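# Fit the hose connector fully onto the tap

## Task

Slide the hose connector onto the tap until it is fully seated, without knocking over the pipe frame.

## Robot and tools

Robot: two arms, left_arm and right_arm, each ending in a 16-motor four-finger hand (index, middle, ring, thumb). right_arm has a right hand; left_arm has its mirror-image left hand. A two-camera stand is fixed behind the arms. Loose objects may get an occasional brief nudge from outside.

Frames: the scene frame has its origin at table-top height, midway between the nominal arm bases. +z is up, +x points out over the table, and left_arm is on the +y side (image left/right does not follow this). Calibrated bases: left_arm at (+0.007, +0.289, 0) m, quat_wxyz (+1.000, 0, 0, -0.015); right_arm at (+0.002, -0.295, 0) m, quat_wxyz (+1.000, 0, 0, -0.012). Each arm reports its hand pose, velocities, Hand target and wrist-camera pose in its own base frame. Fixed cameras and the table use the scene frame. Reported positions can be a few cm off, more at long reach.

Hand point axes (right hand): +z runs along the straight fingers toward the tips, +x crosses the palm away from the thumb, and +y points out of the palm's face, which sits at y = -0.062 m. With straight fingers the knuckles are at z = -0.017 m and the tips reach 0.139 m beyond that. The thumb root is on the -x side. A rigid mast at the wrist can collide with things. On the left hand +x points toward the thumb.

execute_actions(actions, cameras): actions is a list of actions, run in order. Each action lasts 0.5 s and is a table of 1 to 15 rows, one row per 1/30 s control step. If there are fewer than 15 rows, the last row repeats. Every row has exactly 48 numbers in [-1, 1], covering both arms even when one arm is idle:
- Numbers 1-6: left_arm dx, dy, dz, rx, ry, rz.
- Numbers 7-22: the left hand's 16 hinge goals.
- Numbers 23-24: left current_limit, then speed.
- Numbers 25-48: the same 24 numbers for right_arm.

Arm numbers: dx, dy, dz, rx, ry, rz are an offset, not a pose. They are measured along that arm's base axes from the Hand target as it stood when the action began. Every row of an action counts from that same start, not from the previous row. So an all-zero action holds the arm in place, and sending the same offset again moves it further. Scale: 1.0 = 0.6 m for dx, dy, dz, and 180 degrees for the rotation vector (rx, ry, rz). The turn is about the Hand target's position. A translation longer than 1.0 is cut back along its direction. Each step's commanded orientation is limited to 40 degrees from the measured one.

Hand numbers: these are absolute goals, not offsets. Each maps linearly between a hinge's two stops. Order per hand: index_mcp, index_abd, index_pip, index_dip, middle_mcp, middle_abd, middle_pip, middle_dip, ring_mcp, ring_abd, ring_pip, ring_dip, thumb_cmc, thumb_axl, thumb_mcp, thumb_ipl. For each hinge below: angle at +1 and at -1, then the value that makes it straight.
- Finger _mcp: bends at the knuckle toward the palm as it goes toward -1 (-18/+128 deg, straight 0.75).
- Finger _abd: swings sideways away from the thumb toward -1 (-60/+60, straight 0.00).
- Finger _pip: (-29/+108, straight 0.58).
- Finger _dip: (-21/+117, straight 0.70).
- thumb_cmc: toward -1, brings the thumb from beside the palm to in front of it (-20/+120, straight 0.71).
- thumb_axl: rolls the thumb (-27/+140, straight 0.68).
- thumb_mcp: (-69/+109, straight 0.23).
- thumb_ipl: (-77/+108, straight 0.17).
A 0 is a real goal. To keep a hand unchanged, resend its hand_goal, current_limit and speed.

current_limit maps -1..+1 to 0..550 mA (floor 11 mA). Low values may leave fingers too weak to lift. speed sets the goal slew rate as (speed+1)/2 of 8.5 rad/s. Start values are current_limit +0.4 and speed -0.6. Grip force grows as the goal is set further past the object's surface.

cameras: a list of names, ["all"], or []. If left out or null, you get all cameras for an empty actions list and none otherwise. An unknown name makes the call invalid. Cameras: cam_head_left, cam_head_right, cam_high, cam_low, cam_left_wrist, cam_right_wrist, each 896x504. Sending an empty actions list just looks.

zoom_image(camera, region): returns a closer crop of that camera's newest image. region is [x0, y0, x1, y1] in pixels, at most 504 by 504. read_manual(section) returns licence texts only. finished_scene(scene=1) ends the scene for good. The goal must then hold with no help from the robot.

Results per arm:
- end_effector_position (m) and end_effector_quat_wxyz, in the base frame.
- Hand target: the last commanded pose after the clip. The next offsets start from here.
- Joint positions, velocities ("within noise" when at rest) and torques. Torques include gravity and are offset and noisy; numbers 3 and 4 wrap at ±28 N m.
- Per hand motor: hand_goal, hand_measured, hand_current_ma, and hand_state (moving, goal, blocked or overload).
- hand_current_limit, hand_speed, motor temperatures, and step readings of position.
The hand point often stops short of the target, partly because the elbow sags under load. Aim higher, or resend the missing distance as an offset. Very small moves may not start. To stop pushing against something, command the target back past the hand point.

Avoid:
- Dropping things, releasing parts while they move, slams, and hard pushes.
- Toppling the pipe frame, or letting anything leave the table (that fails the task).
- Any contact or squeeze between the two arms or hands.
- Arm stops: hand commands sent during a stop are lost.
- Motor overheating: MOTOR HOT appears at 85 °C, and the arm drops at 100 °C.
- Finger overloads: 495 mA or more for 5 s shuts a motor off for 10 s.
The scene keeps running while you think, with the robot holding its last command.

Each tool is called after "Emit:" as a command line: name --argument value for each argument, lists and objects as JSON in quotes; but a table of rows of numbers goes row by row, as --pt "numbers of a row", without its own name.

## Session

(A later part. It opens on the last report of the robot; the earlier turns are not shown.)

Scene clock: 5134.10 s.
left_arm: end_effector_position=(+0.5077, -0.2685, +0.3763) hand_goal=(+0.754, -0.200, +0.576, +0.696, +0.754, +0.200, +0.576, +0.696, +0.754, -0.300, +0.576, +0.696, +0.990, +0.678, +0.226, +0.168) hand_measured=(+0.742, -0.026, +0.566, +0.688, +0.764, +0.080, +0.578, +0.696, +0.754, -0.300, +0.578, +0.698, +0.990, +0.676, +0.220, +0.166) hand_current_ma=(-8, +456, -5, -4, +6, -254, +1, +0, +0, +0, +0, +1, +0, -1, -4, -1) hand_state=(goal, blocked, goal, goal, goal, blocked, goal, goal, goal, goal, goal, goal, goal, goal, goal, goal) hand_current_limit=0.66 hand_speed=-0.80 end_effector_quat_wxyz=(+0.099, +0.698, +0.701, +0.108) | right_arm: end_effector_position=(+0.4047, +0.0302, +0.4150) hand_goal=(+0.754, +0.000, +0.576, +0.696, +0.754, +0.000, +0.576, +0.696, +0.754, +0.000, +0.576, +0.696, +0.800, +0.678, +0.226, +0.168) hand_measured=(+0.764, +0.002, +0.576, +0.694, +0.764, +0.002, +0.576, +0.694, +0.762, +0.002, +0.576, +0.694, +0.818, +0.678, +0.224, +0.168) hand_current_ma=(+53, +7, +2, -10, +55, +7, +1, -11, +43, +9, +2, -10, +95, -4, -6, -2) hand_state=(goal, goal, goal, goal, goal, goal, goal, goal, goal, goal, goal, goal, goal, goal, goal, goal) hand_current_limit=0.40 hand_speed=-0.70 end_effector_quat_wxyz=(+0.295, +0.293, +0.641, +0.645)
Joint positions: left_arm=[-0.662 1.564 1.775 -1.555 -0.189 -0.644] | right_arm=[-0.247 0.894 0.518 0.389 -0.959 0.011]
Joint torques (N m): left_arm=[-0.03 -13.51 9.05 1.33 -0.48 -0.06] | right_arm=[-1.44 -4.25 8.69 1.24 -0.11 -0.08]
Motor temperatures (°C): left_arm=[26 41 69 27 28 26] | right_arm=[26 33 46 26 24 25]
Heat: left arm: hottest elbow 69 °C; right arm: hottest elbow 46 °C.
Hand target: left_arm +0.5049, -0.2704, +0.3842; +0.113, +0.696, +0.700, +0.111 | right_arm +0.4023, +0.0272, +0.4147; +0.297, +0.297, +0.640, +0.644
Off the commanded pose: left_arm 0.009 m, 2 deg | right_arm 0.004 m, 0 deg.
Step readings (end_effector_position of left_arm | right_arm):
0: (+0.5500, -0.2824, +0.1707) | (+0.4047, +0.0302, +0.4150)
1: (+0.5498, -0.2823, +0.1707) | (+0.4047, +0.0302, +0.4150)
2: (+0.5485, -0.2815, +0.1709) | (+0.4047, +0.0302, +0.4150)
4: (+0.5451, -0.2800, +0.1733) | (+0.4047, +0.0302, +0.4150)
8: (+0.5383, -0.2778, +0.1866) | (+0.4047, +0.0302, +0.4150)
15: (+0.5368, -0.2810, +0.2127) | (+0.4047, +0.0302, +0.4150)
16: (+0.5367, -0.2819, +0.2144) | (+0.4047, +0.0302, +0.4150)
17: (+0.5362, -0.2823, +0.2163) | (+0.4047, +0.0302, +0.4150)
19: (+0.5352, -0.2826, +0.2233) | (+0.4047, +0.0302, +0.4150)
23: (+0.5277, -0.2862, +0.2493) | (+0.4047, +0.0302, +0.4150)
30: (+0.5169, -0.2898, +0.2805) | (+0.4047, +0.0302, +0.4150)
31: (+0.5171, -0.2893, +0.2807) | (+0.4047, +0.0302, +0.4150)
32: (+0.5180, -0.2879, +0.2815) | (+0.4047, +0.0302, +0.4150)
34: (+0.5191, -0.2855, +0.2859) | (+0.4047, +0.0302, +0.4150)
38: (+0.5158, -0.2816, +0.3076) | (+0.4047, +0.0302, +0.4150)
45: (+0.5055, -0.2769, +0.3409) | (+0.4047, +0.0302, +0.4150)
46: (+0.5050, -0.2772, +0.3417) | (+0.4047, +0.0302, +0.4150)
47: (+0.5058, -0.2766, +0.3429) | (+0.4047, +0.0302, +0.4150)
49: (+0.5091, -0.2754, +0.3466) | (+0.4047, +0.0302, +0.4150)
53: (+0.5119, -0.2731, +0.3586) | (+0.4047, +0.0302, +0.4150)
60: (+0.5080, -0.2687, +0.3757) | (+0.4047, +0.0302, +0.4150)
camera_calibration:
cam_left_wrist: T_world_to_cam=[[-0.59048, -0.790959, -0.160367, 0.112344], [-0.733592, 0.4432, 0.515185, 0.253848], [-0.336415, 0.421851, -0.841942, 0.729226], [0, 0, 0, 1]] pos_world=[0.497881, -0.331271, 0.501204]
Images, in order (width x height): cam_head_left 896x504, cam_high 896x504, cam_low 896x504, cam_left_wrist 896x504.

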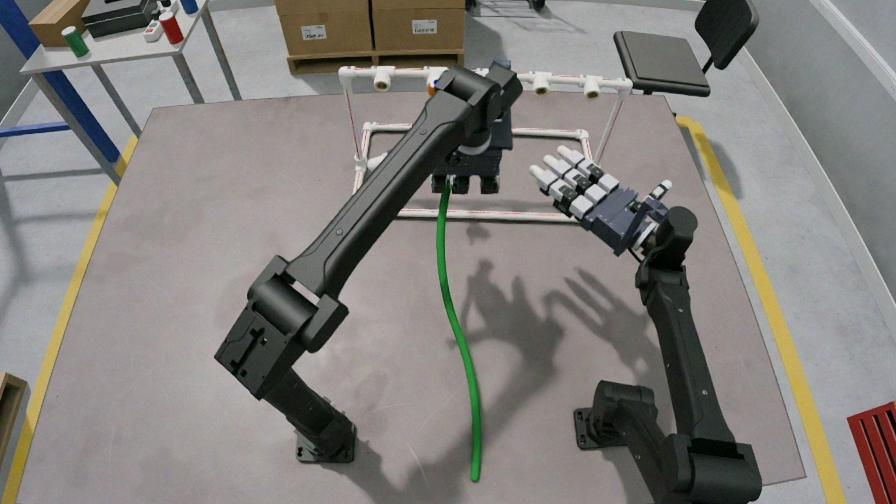

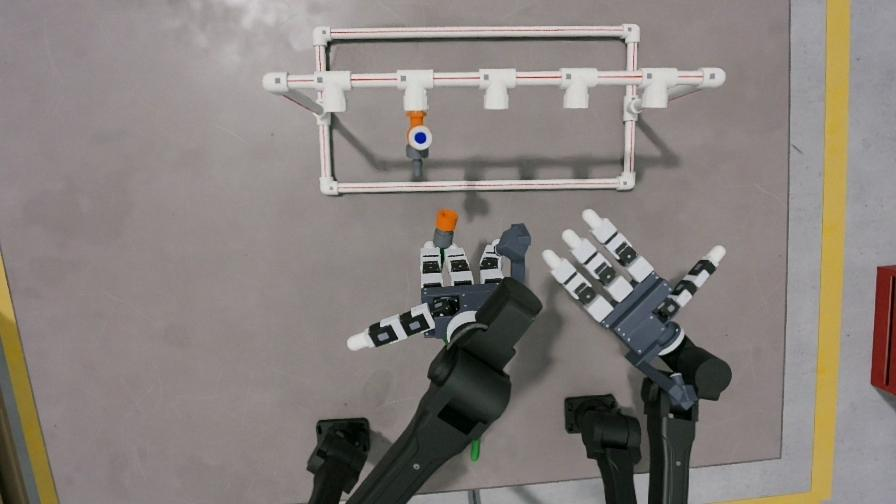

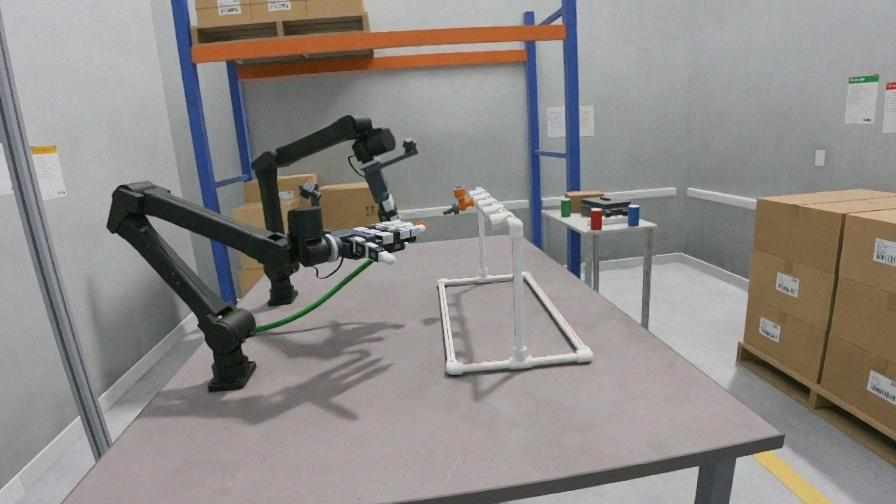

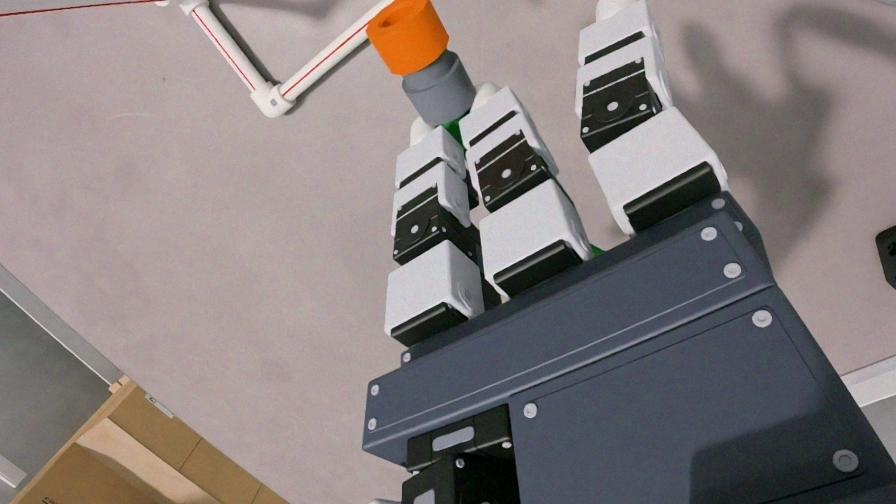

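Emit:
execute_actions --actions '[[[0,0,0,0,0,0,0.754,-0.2,0.576,0.696,0.754,0.2,0.576,0.696,0.754,-0.3,0.576,0.696,0.99,0.678,0.226,0.168,0.66,-0.8,0,0,-0.08,0,0,0,0.754,0,0.576,0.696,0.754,0,0.576,0.696,0.754,0,0.576,0.696,0.8,0.678,0.226,0.168,0.4,-0.7]],[[0,0.03,0,0,0,0,0.754,-0.2,0.576,0.696,0.754,0.2,0.576,0.696,0.754,-0.3,0.576,0.696,0.99,0.678,0.226,0.168,0.66,-0.8,0,0,-0.08,0,0,0,0.754,0,0.576,0.696,0.754,0,0.576,0.696,0.754,0,0.576,0.696,0.8,0.678,0.226,0.168,0.4,-0.7]],[[0,0.02,0,0,0,0,0.754,-0.2,0.576,0.696,0.754,0.2,0.576,0.696,0.754,-0.3,0.576,0.696,0.99,0.678,0.226,0.168,0.66,-0.8,0,0,0,0,0,0,0.754,0,0.576,0.696,0.754,0,0.576,0.696,0.754,0,0.576,0.696,0.8,0.678,0.226,0.168,0.4,-0.7]]]' --cameras '["cam_high","cam_left_wrist","cam_low","cam_head_right"]'

Emit:
zoom_image --camera "cam_high" --region '[360, 120, 540, 260]'

Emit:
zoom_image --camera "cam_low" --region '[360, 160, 500, 270]'

Scene clock: 5156.00 s.
left_arm: end_effector_position=(+0.5053, -0.2448, +0.3721) hand_goal=(+0.754, -0.200, +0.576, +0.696, +0.754, +0.200, +0.576, +0.696, +0.754, -0.300, +0.576, +0.696, +0.990, +0.678, +0.226, +0.168) hand_measured=(+0.744, -0.026, +0.566, +0.688, +0.764, +0.080, +0.578, +0.696, +0.754, -0.300, +0.578, +0.698, +0.990, +0.676, +0.220, +0.166) hand_current_ma=(-8, +457, -5, -4, +6, -254, +1, +0, +0, +0, +0, +1, +0, -1, -4, -1) hand_state=(goal, blocked, goal, goal, goal, blocked, goal, goal, goal, goal, goal, goal, goal, goal, goal, goal) hand_current_limit=0.66 hand_speed=-0.80 end_effector_quat_wxyz=(+0.096, +0.695, +0.704, +0.107) | right_arm: end_effector_position=(+0.4005, +0.0313, +0.3207) hand_goal=(+0.754, +0.000, +0.576, +0.696, +0.754, +0.000, +0.576, +0.696, +0.754, +0.000, +0.576, +0.696, +0.800, +0.678, +0.226, +0.168) hand_measured=(+0.764, +0.002, +0.576, +0.694, +0.764, +0.002, +0.576, +0.694, +0.762, +0.002, +0.576, +0.694, +0.816, +0.678, +0.224, +0.168) hand_current_ma=(+53, +7, +2, -10, +55, +7, +1, -11, +43, +9, +2, -10, +81, -4, -6, -2) hand_state=(goal, goal, goal, goal, goal, goal, goal, goal, goal, goal, goal, goal, goal, goal, goal, goal) hand_current_limit=0.40 hand_speed=-0.70 end_effector_quat_wxyz=(+0.296, +0.293, +0.643, +0.643)
Joint positions: left_arm=[-0.626 1.522 1.717 -1.539 -0.182 -0.617] | right_arm=[-0.248 1.106 0.342 0.767 -0.96 -0.001]
Joint torques (N m): left_arm=[1.08 -14.39 8.98 1.44 -0.24 0.12] | right_arm=[-1.32 -3.19 7.24 2.4 -0.1 0.04]
Motor temperatures (°C): left_arm=[26 39 62 27 28 26] | right_arm=[26 33 46 26 24 25]
Heat: left arm: hottest elbow 62 °C; right arm: hottest elbow 46 °C.
Hand target: left_arm +0.5049, -0.2402, +0.3841; +0.112, +0.696, +0.701, +0.111 | right_arm +0.4023, +0.0273, +0.3187; +0.297, +0.296, +0.640, +0.644
Off the commanded pose: left_arm 0.013 m, 2 deg | right_arm 0.005 m, 1 deg.
Step readings (end_effector_position of left_arm | right_arm):
0: (+0.5077, -0.2685, +0.3763) | (+0.4047, +0.0302, +0.4150)
1: (+0.5077, -0.2685, +0.3763) | (+0.4047, +0.0302, +0.4148)
2: (+0.5077, -0.2685, +0.3763) | (+0.4041, +0.0304, +0.4136)
4: (+0.5077, -0.2685, +0.3763) | (+0.4006, +0.0314, +0.4068)
8: (+0.5077, -0.2685, +0.3763) | (+0.3993, +0.0319, +0.3793)
15: (+0.5077, -0.2685, +0.3763) | (+0.4024, +0.0308, +0.3646)
16: (+0.5077, -0.2685, +0.3763) | (+0.4019, +0.0310, +0.3659)
17: (+0.5077, -0.2685, +0.3756) | (+0.4009, +0.0313, +0.3660)
19: (+0.5068, -0.2673, +0.3734) | (+0.3990, +0.0317, +0.3613)
23: (+0.5048, -0.2625, +0.3688) | (+0.4005, +0.0313, +0.3315)
30: (+0.5058, -0.2576, +0.3704) | (+0.4022, +0.0309, +0.3161)
31: (+0.5058, -0.2571, +0.3711) | (+0.4017, +0.0310, +0.3176)
32: (+0.5057, -0.2568, +0.3710) | (+0.4012, +0.0311, +0.3186)
34: (+0.5054, -0.2544, +0.3703) | (+0.4006, +0.0313, +0.3201)
38: (+0.5045, -0.2487, +0.3702) | (+0.4003, +0.0314, +0.3210)
45: (+0.5053, -0.2446, +0.3721) | (+0.4005, +0.0313, +0.3206)
camera_calibration:
cam_left_wrist: T_world_to_cam=[[-0.584329, -0.795666, -0.159611, 0.124433], [-0.734855, 0.435346, 0.520059, 0.240565], [-0.344307, 0.421177, -0.839084, 0.71763], [0, 0, 0, 1]] pos_world=[0.496575, -0.307971, 0.496905]
Images, in order (width x height): cam_head_right 896x504, cam_high 896x504, cam_low 896x504, cam_left_wrist 896x504.

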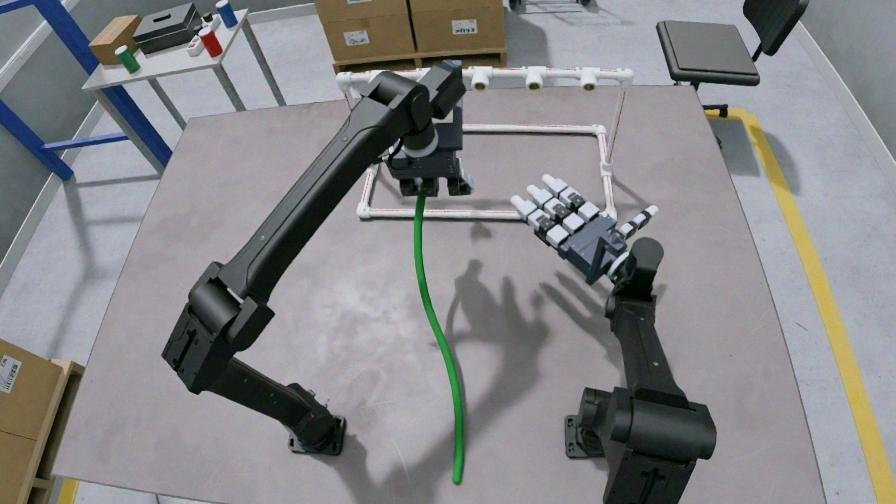

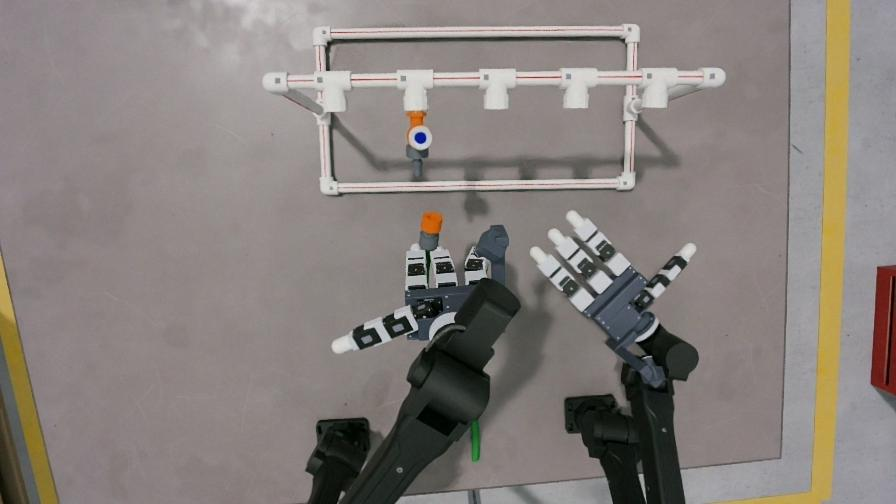

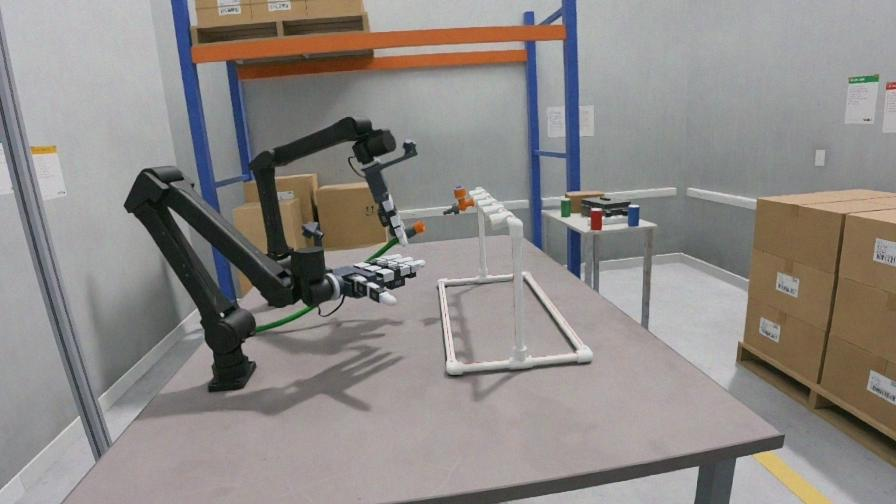

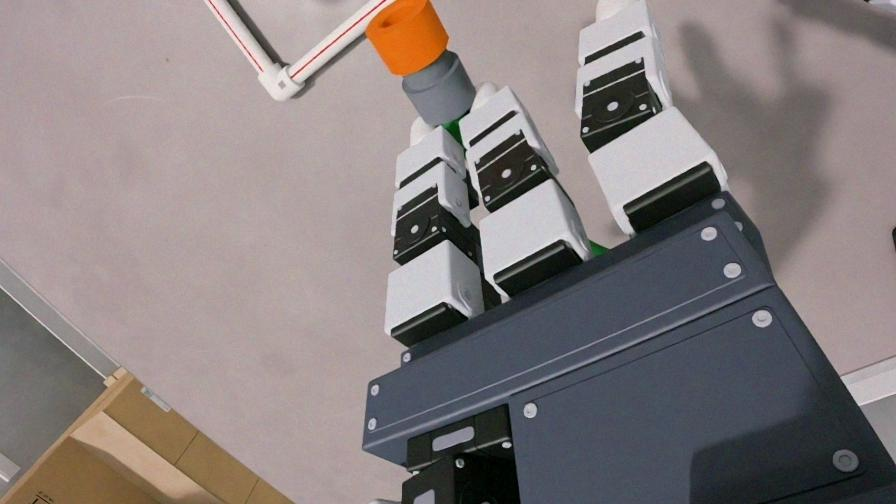

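Scaled by 2.800.

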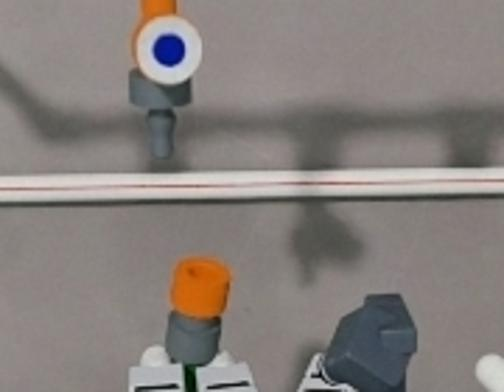

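Scaled by 3.600.

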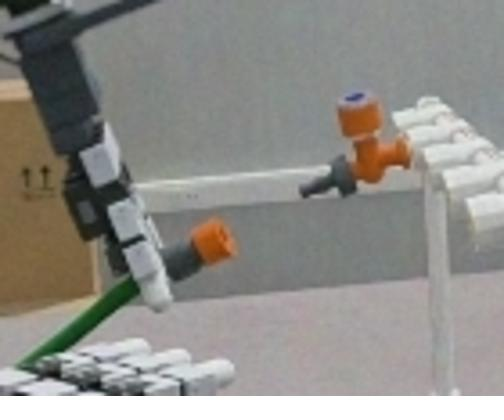

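Emit:
execute_actions --actions '[[[0.01,0.03,0.012,0,0.026,0.05,0.754,-0.2,0.576,0.696,0.754,0.2,0.576,0.696,0.754,-0.3,0.576,0.696,0.99,0.678,0.226,0.168,0.66,-0.8,0,0,0,0,0,0,0.754,0,0.576,0.696,0.754,0,0.576,0.696,0.754,0,0.576,0.696,0.8,0.678,0.226,0.168,0.4,-0.7]],[[0,0,0,0,0,0,0.754,-0.2,0.576,0.696,0.754,0.2,0.576,0.696,0.754,-0.3,0.576,0.696,0.99,0.678,0.226,0.168,0.66,-0.8,0,0,0,0,0,0,0.754,0,0.576,0.696,0.754,0,0.576,0.696,0.754,0,0.576,0.696,0.8,0.678,0.226,0.168,0.4,-0.7]]]' --cameras '["cam_high","cam_left_wrist","cam_low"]'

Emit:
zoom_image --camera "cam_high" --region '[370, 130, 490, 260]'

Emit:
zoom_image --camera "cam_low" --region '[380, 170, 490, 270]'

Scene clock: 5193.47 s.
left_arm: end_effector_position=(+0.5015, -0.2213, +0.3562) hand_goal=(+0.754, -0.200, +0.576, +0.696, +0.754, +0.200, +0.576, +0.696, +0.754, -0.300, +0.576, +0.696, +0.990, +0.678, +0.226, +0.168) hand_measured=(+0.744, -0.026, +0.566, +0.688, +0.764, +0.080, +0.578, +0.696, +0.754, -0.300, +0.578, +0.698, +0.990, +0.676, +0.220, +0.166) hand_current_ma=(-8, +456, -5, -4, +6, -254, +1, +0, +0, +0, +0, +1, +0, -1, -4, -1) hand_state=(goal, blocked, goal, goal, goal, blocked, goal, goal, goal, goal, goal, goal, goal, goal, goal, goal) hand_current_limit=0.66 hand_speed=-0.80 end_effector_quat_wxyz=(+0.040, +0.656, +0.748, +0.088) | right_arm: end_effector_position=(+0.4005, +0.0313, +0.3207) hand_goal=(+0.754, +0.000, +0.576, +0.696, +0.754, +0.000, +0.576, +0.696, +0.754, +0.000, +0.576, +0.696, +0.800, +0.678, +0.226, +0.168) hand_measured=(+0.764, +0.002, +0.576, +0.694, +0.764, +0.002, +0.576, +0.694, +0.762, +0.002, +0.576, +0.694, +0.816, +0.678, +0.224, +0.168) hand_current_ma=(+53, +7, +2, -10, +55, +7, +1, -11, +43, +9, +2, -10, +81, -4, -6, -2) hand_state=(goal, goal, goal, goal, goal, goal, goal, goal, goal, goal, goal, goal, goal, goal, goal, goal) hand_current_limit=0.40 hand_speed=-0.70 end_effector_quat_wxyz=(+0.296, +0.293, +0.643, +0.643)
Joint positions: left_arm=[-0.599 1.577 1.774 -1.666 -0.164 -0.722] | right_arm=[-0.248 1.106 0.342 0.767 -0.96 -0.001]
Joint torques (N m): left_arm=[1.08 -12.51 15.46 0.16 -0.25 -0.22] | right_arm=[-1.26 -3.25 7.25 2.39 -0.09 0.03]
Motor temperatures (°C): left_arm=[26 38 59 27 28 27] | right_arm=[26 32 46 27 24 25]
Heat: left arm: hottest elbow 59 °C; right arm: hottest elbow 46 °C.
Hand target: left_arm +0.5108, -0.2223, +0.3914; +0.075, +0.643, +0.757, +0.091 | right_arm +0.4023, +0.0273, +0.3187; +0.297, +0.296, +0.640, +0.644
Off the commanded pose: left_arm 0.037 m, 4 deg | right_arm 0.005 m, 1 deg.
Step readings (end_effector_position of left_arm | right_arm):
0: (+0.5053, -0.2449, +0.3721) | (+0.4005, +0.0313, +0.3207)
1: (+0.5053, -0.2450, +0.3720) | (+0.4005, +0.0313, +0.3207)
2: (+0.5047, -0.2441, +0.3715) | (+0.4005, +0.0313, +0.3207)
4: (+0.5002, -0.2385, +0.3673) | (+0.4005, +0.0313, +0.3207)
8: (+0.4986, -0.2275, +0.3593) | (+0.4005, +0.0313, +0.3207)
15: (+0.5022, -0.2224, +0.3523) | (+0.4005, +0.0313, +0.3207)
16: (+0.5019, -0.2222, +0.3524) | (+0.4005, +0.0313, +0.3207)
17: (+0.5018, -0.2220, +0.3527) | (+0.4005, +0.0313, +0.3207)
19: (+0.5017, -0.2217, +0.3541) | (+0.4005, +0.0313, +0.3207)
23: (+0.5019, -0.2217, +0.3560) | (+0.4005, +0.0313, +0.3207)
30: (+0.5016, -0.2214, +0.3562) | (+0.4005, +0.0313, +0.3207)
camera_calibration:
cam_left_wrist: T_world_to_cam=[[-0.495773, -0.858708, -0.129728, 0.0693923], [-0.722019, 0.324545, 0.611031, 0.172409], [-0.482595, 0.396599, -0.780904, 0.736292], [0, 0, 0, 1]] pos_world=[0.514216, -0.28838, 0.478628]
Images, in order (width x height): cam_high 896x504, cam_low 896x504, cam_left_wrist 896x504.

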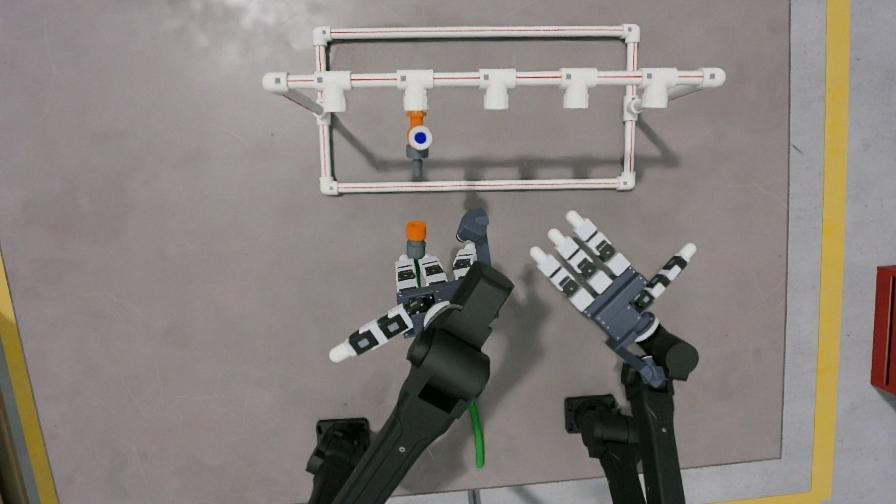

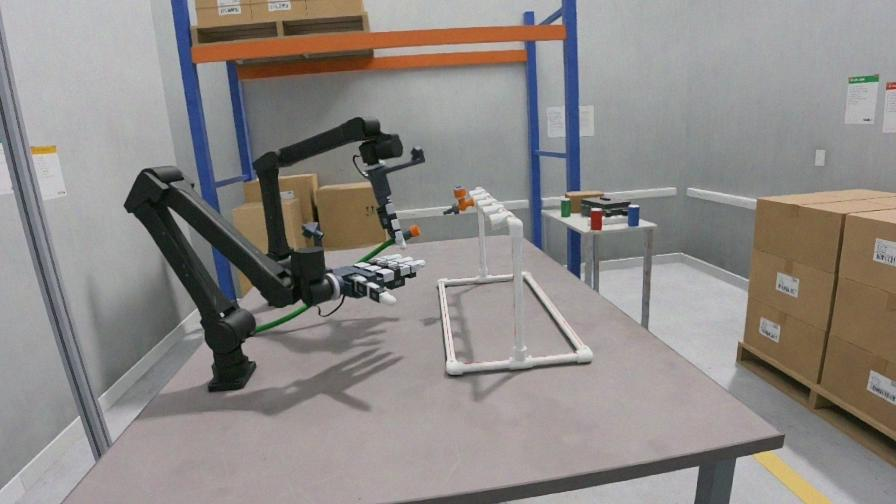

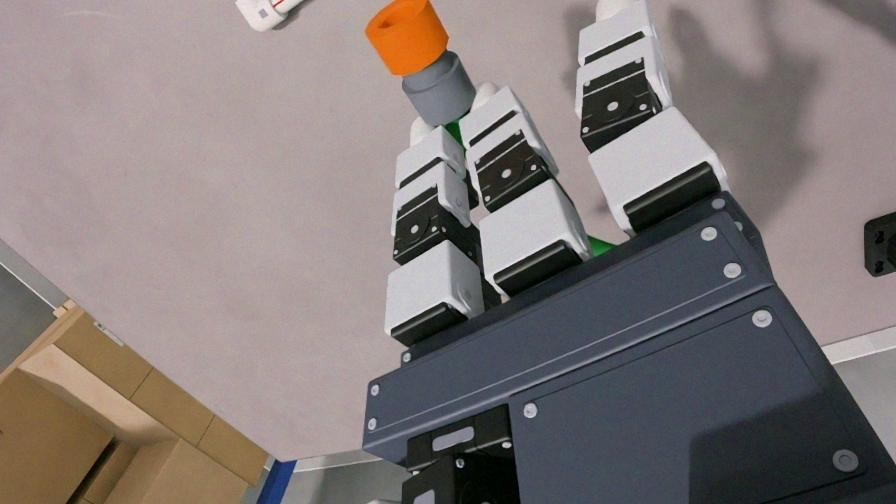

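Scaled by 3.877.

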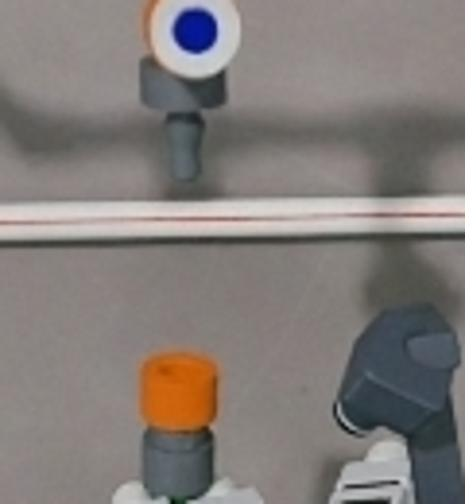

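Scaled by 4.582.

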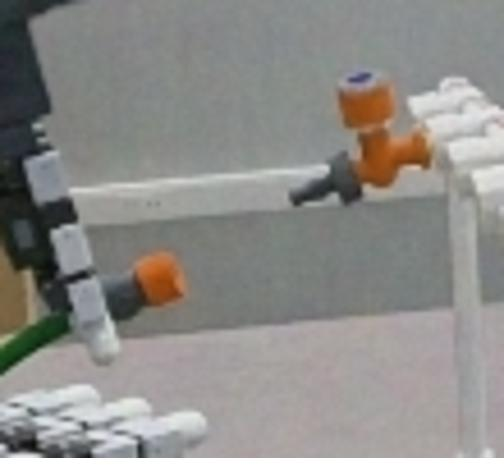

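Emit:
execute_actions --actions '[[[0.01,-0.006,0.01,0,0,0,0.754,-0.2,0.576,0.696,0.754,0.2,0.576,0.696,0.754,-0.3,0.576,0.696,0.99,0.678,0.226,0.168,0.66,-0.8,0,0,0,0,0,0,0.754,0,0.576,0.696,0.754,0,0.576,0.696,0.754,0,0.576,0.696,0.8,0.678,0.226,0.168,0.4,-0.7]],[[0.01,0,0.008,0,0,0,0.754,-0.2,0.576,0.696,0.754,0.2,0.576,0.696,0.754,-0.3,0.576,0.696,0.99,0.678,0.226,0.168,0.66,-0.8,0,0,0,0,0,0,0.754,0,0.576,0.696,0.754,0,0.576,0.696,0.754,0,0.576,0.696,0.8,0.678,0.226,0.168,0.4,-0.7]]]' --cameras '["cam_high","cam_low"]'

Emit:
zoom_image --camera "cam_high" --region '[370, 130, 490, 260]'

Emit:
zoom_image --camera "cam_low" --region '[380, 170, 490, 270]'

Scene clock: 5216.13 s.
left_arm: end_effector_position=(+0.5119, -0.2262, +0.3686) hand_goal=(+0.754, -0.200, +0.576, +0.696, +0.754, +0.200, +0.576, +0.696, +0.754, -0.300, +0.576, +0.696, +0.990, +0.678, +0.226, +0.168) hand_measured=(+0.744, -0.026, +0.566, +0.688, +0.764, +0.080, +0.578, +0.696, +0.754, -0.300, +0.578, +0.698, +0.990, +0.676, +0.220, +0.166) hand_current_ma=(-8, +456, -5, -4, +6, -254, +1, +0, +0, +0, +0, +1, +0, -1, -4, -1) hand_state=(goal, blocked, goal, goal, goal, blocked, goal, goal, goal, goal, goal, goal, goal, goal, goal, goal) hand_current_limit=0.66 hand_speed=-0.80 end_effector_quat_wxyz=(+0.047, +0.654, +0.750, +0.089) | right_arm: end_effector_position=(+0.4005, +0.0313, +0.3207) hand_goal=(+0.754, +0.000, +0.576, +0.696, +0.754, +0.000, +0.576, +0.696, +0.754, +0.000, +0.576, +0.696, +0.800, +0.678, +0.226, +0.168) hand_measured=(+0.764, +0.002, +0.576, +0.694, +0.764, +0.002, +0.576, +0.694, +0.762, +0.002, +0.576, +0.694, +0.816, +0.678, +0.224, +0.168) hand_current_ma=(+53, +7, +2, -10, +55, +7, +1, -11, +43, +9, +2, -10, +81, -4, -6, -2) hand_state=(goal, goal, goal, goal, goal, goal, goal, goal, goal, goal, goal, goal, goal, goal, goal, goal) hand_current_limit=0.40 hand_speed=-0.70 end_effector_quat_wxyz=(+0.296, +0.293, +0.643, +0.643)
Joint positions: left_arm=[-0.596 1.607 1.839 -1.687 -0.164 -0.722] | right_arm=[-0.248 1.106 0.342 0.767 -0.96 -0.001]
Joint torques (N m): left_arm=[1.49 -12.4 15.58 0.43 -0.29 -0.11] | right_arm=[-1.26 -3.19 7.24 2.39 -0.1 0.03]
Motor temperatures (°C): left_arm=[26 37 64 26 28 27] | right_arm=[26 32 46 27 24 25]
Heat: left arm: hottest elbow 64 °C; right arm: hottest elbow 46 °C.
Hand target: left_arm +0.5229, -0.2258, +0.4021; +0.075, +0.643, +0.757, +0.091 | right_arm +0.4023, +0.0273, +0.3187; +0.297, +0.296, +0.640, +0.644
Off the commanded pose: left_arm 0.035 m, 4 deg | right_arm 0.005 m, 1 deg.
joint sent to its limit (left arm) — joint 4 (wrist pitch), lower limit. The joint targets still meet the commanded pose.
Step readings (end_effector_position of left_arm | right_arm):
0: (+0.5015, -0.2213, +0.3562) | (+0.4005, +0.0313, +0.3207)
1: (+0.5016, -0.2213, +0.3564) | (+0.4005, +0.0313, +0.3207)
2: (+0.5016, -0.2213, +0.3567) | (+0.4005, +0.0313, +0.3207)
4: (+0.5024, -0.2220, +0.3586) | (+0.4005, +0.0313, +0.3207)
8: (+0.5058, -0.2243, +0.3635) | (+0.4005, +0.0313, +0.3207)
15: (+0.5069, -0.2250, +0.3652) | (+0.4005, +0.0313, +0.3207)
16: (+0.5069, -0.2251, +0.3651) | (+0.4005, +0.0313, +0.3207)
17: (+0.5072, -0.2253, +0.3650) | (+0.4005, +0.0313, +0.3207)
19: (+0.5083, -0.2258, +0.3657) | (+0.4005, +0.0313, +0.3207)
23: (+0.5108, -0.2267, +0.3675) | (+0.4005, +0.0313, +0.3207)
30: (+0.5118, -0.2261, +0.3686) | (+0.4005, +0.0313, +0.3207)
Images, in order (width x height): cam_high 896x504, cam_low 896x504.

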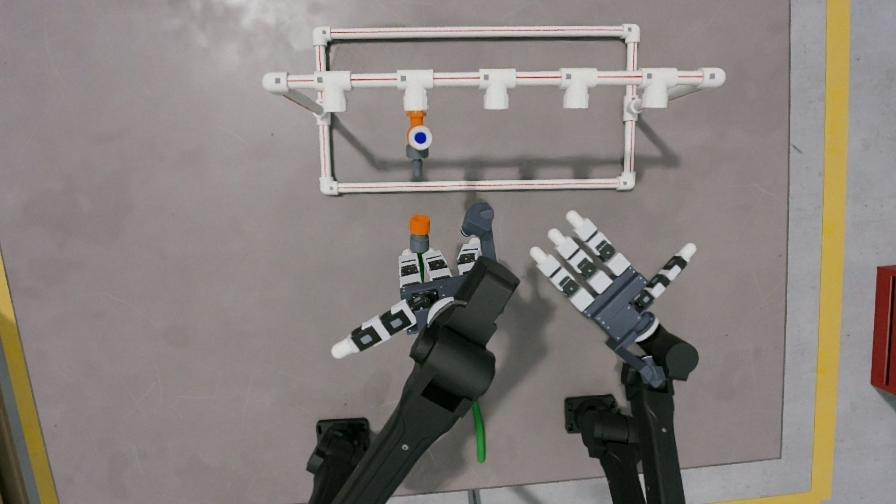

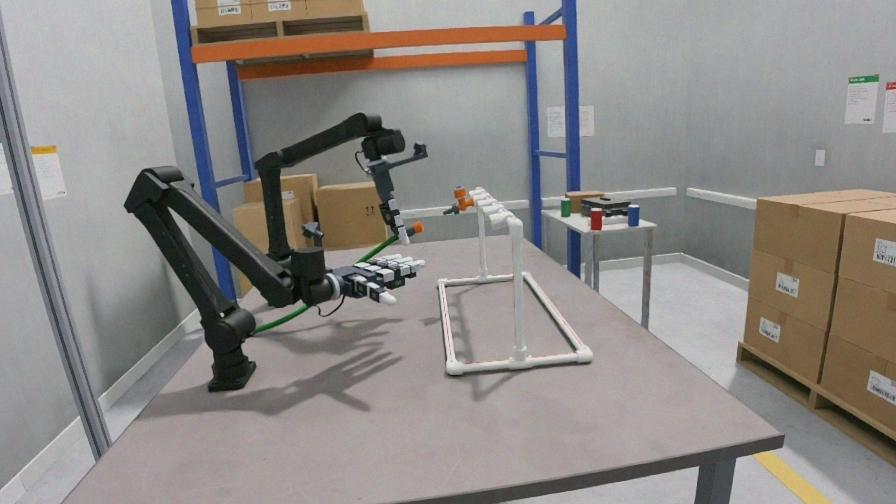

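Scaled by 3.877.

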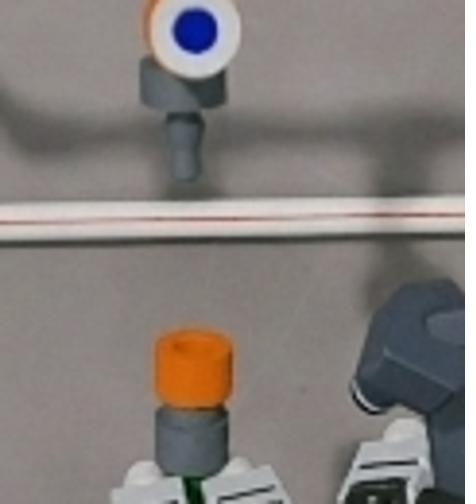

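Scaled by 4.582.

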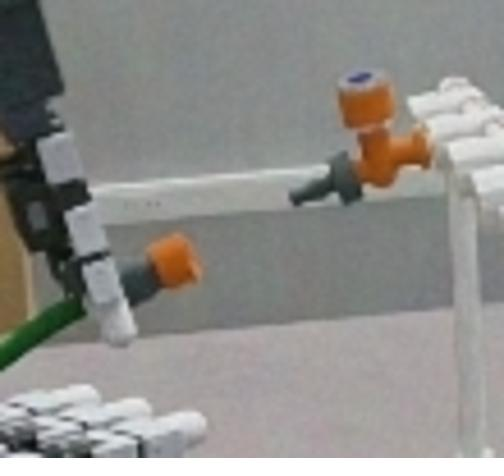

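Emit:
execute_actions --actions '[[[0.025,0.004,0.025,0,0.03,0,0.754,-0.2,0.576,0.696,0.754,0.2,0.576,0.696,0.754,-0.3,0.576,0.696,0.99,0.678,0.226,0.168,0.66,-0.8,0,0,0,0,0,0,0.754,0,0.576,0.696,0.754,0,0.576,0.696,0.754,0,0.576,0.696,0.8,0.678,0.226,0.168,0.4,-0.7]],[[0.012,0,0.008,0,0,0,0.754,-0.2,0.576,0.696,0.754,0.2,0.576,0.696,0.754,-0.3,0.576,0.696,0.99,0.678,0.226,0.168,0.66,-0.8,0,0,0,0,0,0,0.754,0,0.576,0.696,0.754,0,0.576,0.696,0.754,0,0.576,0.696,0.8,0.678,0.226,0.168,0.4,-0.7]]]' --cameras '["cam_high","cam_low"]'

Emit:
zoom_image --camera "cam_high" --region '[370, 130, 490, 260]'

Emit:
zoom_image --camera "cam_low" --region '[380, 170, 490, 270]'

Scene clock: 5230.87 s.
left_arm: end_effector_position=(+0.5342, -0.2230, +0.3863) hand_goal=(+0.754, -0.200, +0.576, +0.696, +0.754, +0.200, +0.576, +0.696, +0.754, -0.300, +0.576, +0.696, +0.990, +0.678, +0.226, +0.168) hand_measured=(+0.744, -0.026, +0.566, +0.688, +0.764, +0.080, +0.578, +0.696, +0.754, -0.300, +0.578, +0.698, +0.990, +0.676, +0.220, +0.166) hand_current_ma=(-8, +456, -5, -4, +6, -254, +1, +0, +0, +0, +0, +1, +0, -1, -4, -1) hand_state=(goal, blocked, goal, goal, goal, blocked, goal, goal, goal, goal, goal, goal, goal, goal, goal, goal) hand_current_limit=0.66 hand_speed=-0.80 end_effector_quat_wxyz=(+0.072, +0.650, +0.752, +0.077) | right_arm: end_effector_position=(+0.4005, +0.0313, +0.3207) hand_goal=(+0.754, +0.000, +0.576, +0.696, +0.754, +0.000, +0.576, +0.696, +0.754, +0.000, +0.576, +0.696, +0.800, +0.678, +0.226, +0.168) hand_measured=(+0.764, +0.002, +0.576, +0.694, +0.764, +0.002, +0.576, +0.694, +0.762, +0.002, +0.576, +0.694, +0.816, +0.678, +0.224, +0.168) hand_current_ma=(+53, +7, +2, -10, +55, +7, +1, -11, +43, +9, +2, -10, +81, -4, -6, -2) hand_state=(goal, goal, goal, goal, goal, goal, goal, goal, goal, goal, goal, goal, goal, goal, goal, goal) hand_current_limit=0.40 hand_speed=-0.70 end_effector_quat_wxyz=(+0.296, +0.293, +0.643, +0.643)
Joint positions: left_arm=[-0.557 1.638 1.923 -1.689 -0.13 -0.692] | right_arm=[-0.248 1.106 0.342 0.767 -0.96 -0.001]
Joint torques (N m): left_arm=[1.49 -13.33 15.42 0.53 -0.18 0.17] | right_arm=[-1.26 -3.19 7.24 2.37 -0.1 0.03]
Motor temperatures (°C): left_arm=[26 37 68 26 28 27] | right_arm=[26 32 45 27 24 25]
Heat: left arm: hottest elbow 68 °C; right arm: hottest elbow 45 °C.
Hand target: left_arm +0.5451, -0.2235, +0.4221; +0.039, +0.646, +0.760, +0.060 | right_arm +0.4023, +0.0273, +0.3187; +0.297, +0.296, +0.640, +0.644
Off the commanded pose: left_arm 0.038 m, 4 deg | right_arm 0.005 m, 1 deg.
joint sent to its limit (left arm) — joint 4 (wrist pitch), lower limit. The joint targets are off in orientation, not in position.
Step readings (end_effector_position of left_arm | right_arm):
0: (+0.5120, -0.2262, +0.3684) | (+0.4005, +0.0313, +0.3207)
1: (+0.5120, -0.2263, +0.3685) | (+0.4005, +0.0313, +0.3207)
2: (+0.5121, -0.2267, +0.3687) | (+0.4005, +0.0313, +0.3207)
4: (+0.5146, -0.2273, +0.3707) | (+0.4005, +0.0313, +0.3207)
8: (+0.5224, -0.2230, +0.3788) | (+0.4005, +0.0313, +0.3207)
15: (+0.5270, -0.2185, +0.3853) | (+0.4005, +0.0313, +0.3207)
16: (+0.5271, -0.2187, +0.3854) | (+0.4005, +0.0313, +0.3207)
17: (+0.5275, -0.2191, +0.3854) | (+0.4005, +0.0313, +0.3207)
19: (+0.5293, -0.2204, +0.3860) | (+0.4005, +0.0313, +0.3207)
23: (+0.5328, -0.2223, +0.3864) | (+0.4005, +0.0313, +0.3207)
30: (+0.5340, -0.2228, +0.3856) | (+0.4005, +0.0313, +0.3207)
Images, in order (width x height): cam_high 896x504, cam_low 896x504.

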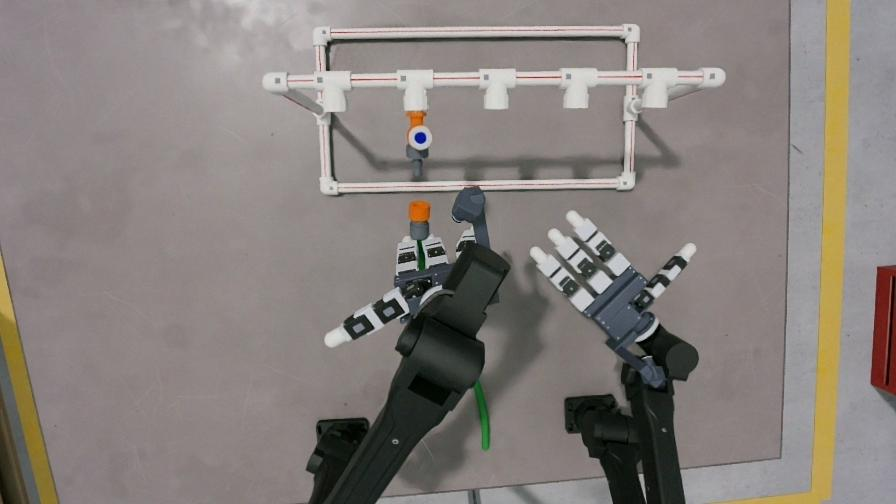

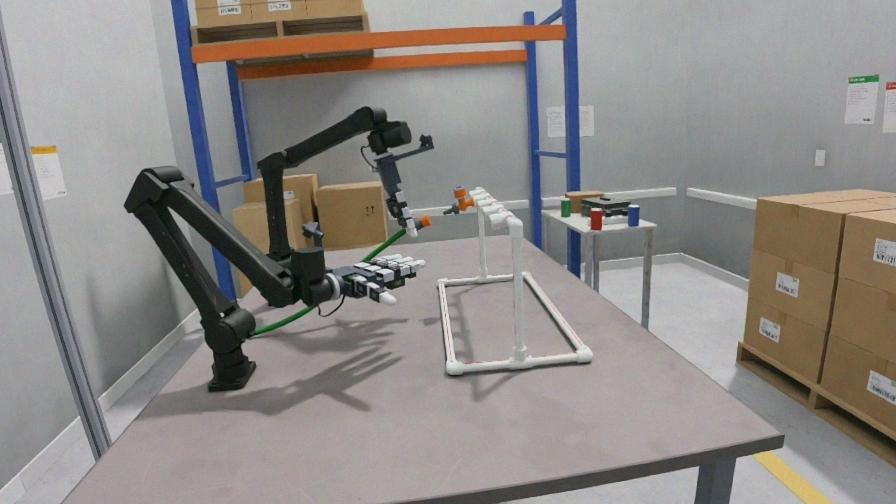

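Scaled by 3.877.

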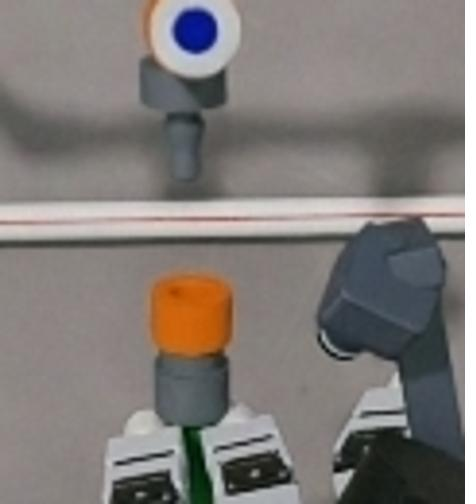

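Scaled by 4.582.

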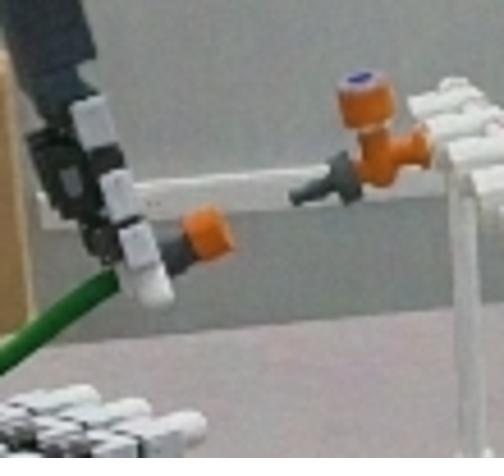

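Emit:
execute_actions --actions '[[[0,0.041,-0.006,-0.079,0,-0.026,0.754,-0.2,0.576,0.696,0.754,0.2,0.576,0.696,0.754,-0.3,0.576,0.696,0.99,0.678,0.226,0.168,0.66,-0.8,0,0,0,0,0,0,0.754,0,0.576,0.696,0.754,0,0.576,0.696,0.754,0,0.576,0.696,0.8,0.678,0.226,0.168,0.4,-0.7]],[[0.003,0.038,-0.015,-0.079,0,-0.026,0.754,-0.2,0.576,0.696,0.754,0.2,0.576,0.696,0.754,-0.3,0.576,0.696,0.99,0.678,0.226,0.168,0.66,-0.8,0,0,0,0,0,0,0.754,0,0.576,0.696,0.754,0,0.576,0.696,0.754,0,0.576,0.696,0.8,0.678,0.226,0.168,0.4,-0.7]],[[0,0,0,0,0,0,0.754,-0.2,0.576,0.696,0.754,0.2,0.576,0.696,0.754,-0.3,0.576,0.696,0.99,0.678,0.226,0.168,0.66,-0.8,0,0,0,0,0,0,0.754,0,0.576,0.696,0.754,0,0.576,0.696,0.754,0,0.576,0.696,0.8,0.678,0.226,0.168,0.4,-0.7]]]' --cameras '["cam_high","cam_low","cam_left_wrist"]'

Emit:
zoom_image --camera "cam_high" --region '[370, 130, 490, 260]'

Emit:
zoom_image --camera "cam_low" --region '[380, 170, 490, 270]'

Scene clock: 5277.37 s.
left_arm: end_effector_position=(+0.5501, -0.1726, +0.4040) hand_goal=(+0.754, -0.200, +0.576, +0.696, +0.754, +0.200, +0.576, +0.696, +0.754, -0.300, +0.576, +0.696, +0.990, +0.678, +0.226, +0.168) hand_measured=(+0.722, -0.040, +0.560, +0.686, +0.778, +0.082, +0.586, +0.698, +0.754, -0.298, +0.578, +0.698, +0.990, +0.676, +0.220, +0.166) hand_current_ma=(-43, +404, -14, -6, +27, -251, +7, +0, +0, +0, +0, +1, +0, -1, -4, -1) hand_state=(blocked, blocked, goal, goal, blocked, blocked, goal, goal, goal, goal, goal, goal, goal, goal, goal, goal) hand_current_limit=0.66 hand_speed=-0.80 end_effector_quat_wxyz=(+0.194, +0.669, +0.705, -0.133) | right_arm: end_effector_position=(+0.4005, +0.0313, +0.3207) hand_goal=(+0.754, +0.000, +0.576, +0.696, +0.754, +0.000, +0.576, +0.696, +0.754, +0.000, +0.576, +0.696, +0.800, +0.678, +0.226, +0.168) hand_measured=(+0.764, +0.002, +0.576, +0.694, +0.764, +0.002, +0.576, +0.694, +0.762, +0.002, +0.576, +0.694, +0.816, +0.678, +0.224, +0.168) hand_current_ma=(+53, +7, +2, -10, +55, +7, +1, -11, +43, +9, +2, -10, +81, -4, -6, -2) hand_state=(goal, goal, goal, goal, goal, goal, goal, goal, goal, goal, goal, goal, goal, goal, goal, goal) hand_current_limit=0.40 hand_speed=-0.70 end_effector_quat_wxyz=(+0.296, +0.293, +0.643, +0.643)
Joint positions: left_arm=[-0.262 1.565 1.898 -1.673 0.419 -0.364] | right_arm=[-0.248 1.106 0.342 0.767 -0.96 -0.001]
Joint torques (N m): left_arm=[0.62 -13.1 8.83 1.02 0.57 0.18] | right_arm=[-1.26 -3.19 7.24 2.39 -0.09 0.03]
Motor temperatures (°C): left_arm=[26 36 72 26 28 27] | right_arm=[26 32 45 27 24 25]
Heat: left arm: hottest elbow 72 °C; right arm: hottest elbow 45 °C.
Hand target: left_arm +0.5469, -0.1760, +0.4095; +0.201, +0.676, +0.696, -0.131 | right_arm +0.4023, +0.0273, +0.3187; +0.297, +0.296, +0.640, +0.644
Off the commanded pose: left_arm 0.007 m, 1 deg | right_arm 0.005 m, 1 deg.
Step readings (end_effector_position of left_arm | right_arm):
0: (+0.5342, -0.2230, +0.3863) | (+0.4005, +0.0313, +0.3207)
1: (+0.5339, -0.2238, +0.3857) | (+0.4005, +0.0313, +0.3207)
2: (+0.5329, -0.2267, +0.3826) | (+0.4005, +0.0313, +0.3207)
4: (+0.5314, -0.2314, +0.3756) | (+0.4005, +0.0313, +0.3207)
8: (+0.5405, -0.2131, +0.3736) | (+0.4005, +0.0313, +0.3207)
15: (+0.5465, -0.1916, +0.3829) | (+0.4005, +0.0313, +0.3207)
16: (+0.5457, -0.1935, +0.3835) | (+0.4005, +0.0313, +0.3207)
17: (+0.5440, -0.1981, +0.3834) | (+0.4005, +0.0313, +0.3207)
19: (+0.5418, -0.2075, +0.3851) | (+0.4005, +0.0313, +0.3207)
23: (+0.5439, -0.1924, +0.3940) | (+0.4005, +0.0313, +0.3207)
30: (+0.5501, -0.1691, +0.4033) | (+0.4005, +0.0313, +0.3207)
31: (+0.5499, -0.1700, +0.4032) | (+0.4005, +0.0313, +0.3207)
32: (+0.5499, -0.1707, +0.4033) | (+0.4005, +0.0313, +0.3207)
34: (+0.5500, -0.1715, +0.4035) | (+0.4005, +0.0313, +0.3207)
38: (+0.5500, -0.1722, +0.4038) | (+0.4005, +0.0313, +0.3207)
45: (+0.5501, -0.1725, +0.4040) | (+0.4005, +0.0313, +0.3207)
camera_calibration:
cam_left_wrist: T_world_to_cam=[[-0.589819, -0.734388, 0.335838, 0.0265547], [-0.629847, 0.678636, 0.377818, 0.267186], [-0.505377, 0.0113171, -0.862825, 0.756837], [0, 0, 0, 1]] pos_world=[0.566437, -0.170386, 0.543152]
Images, in order (width x height): cam_high 896x504, cam_low 896x504, cam_left_wrist 896x504.

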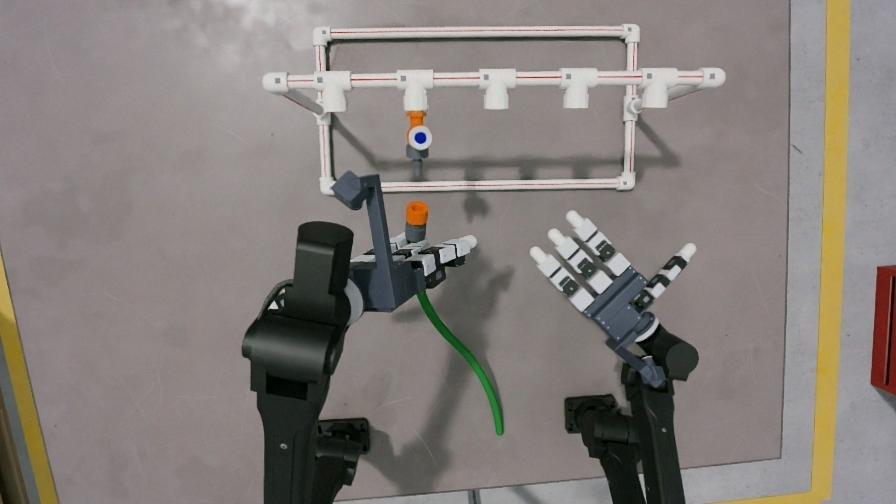

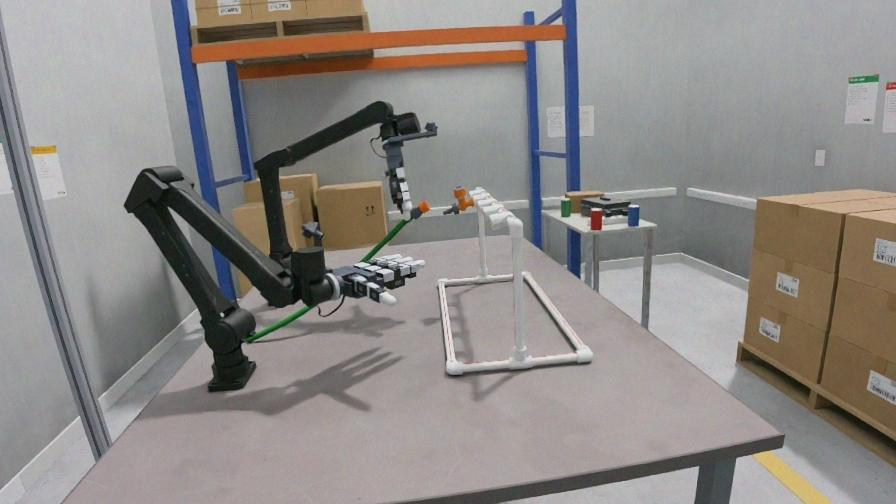

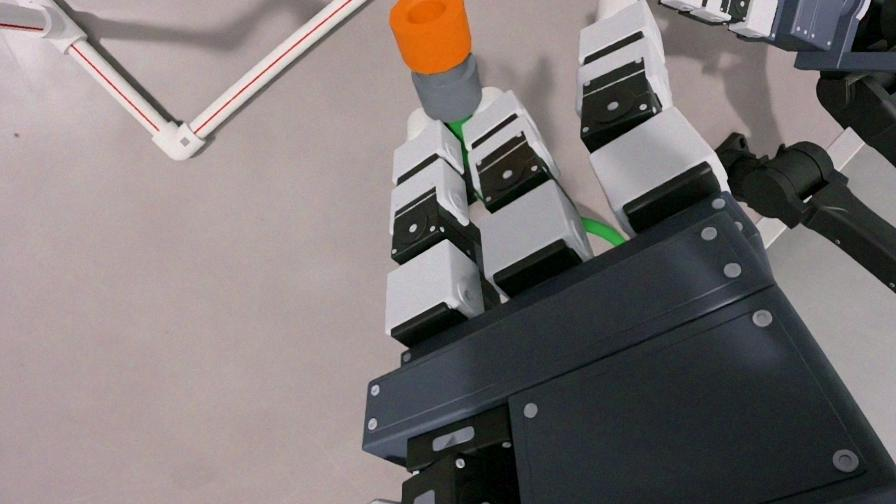

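Scaled by 3.877.

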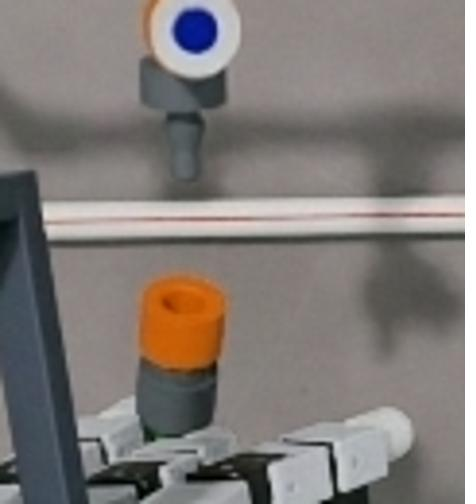

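Scaled by 4.582.

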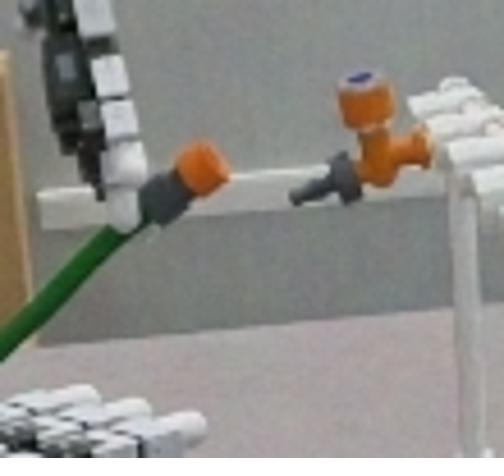

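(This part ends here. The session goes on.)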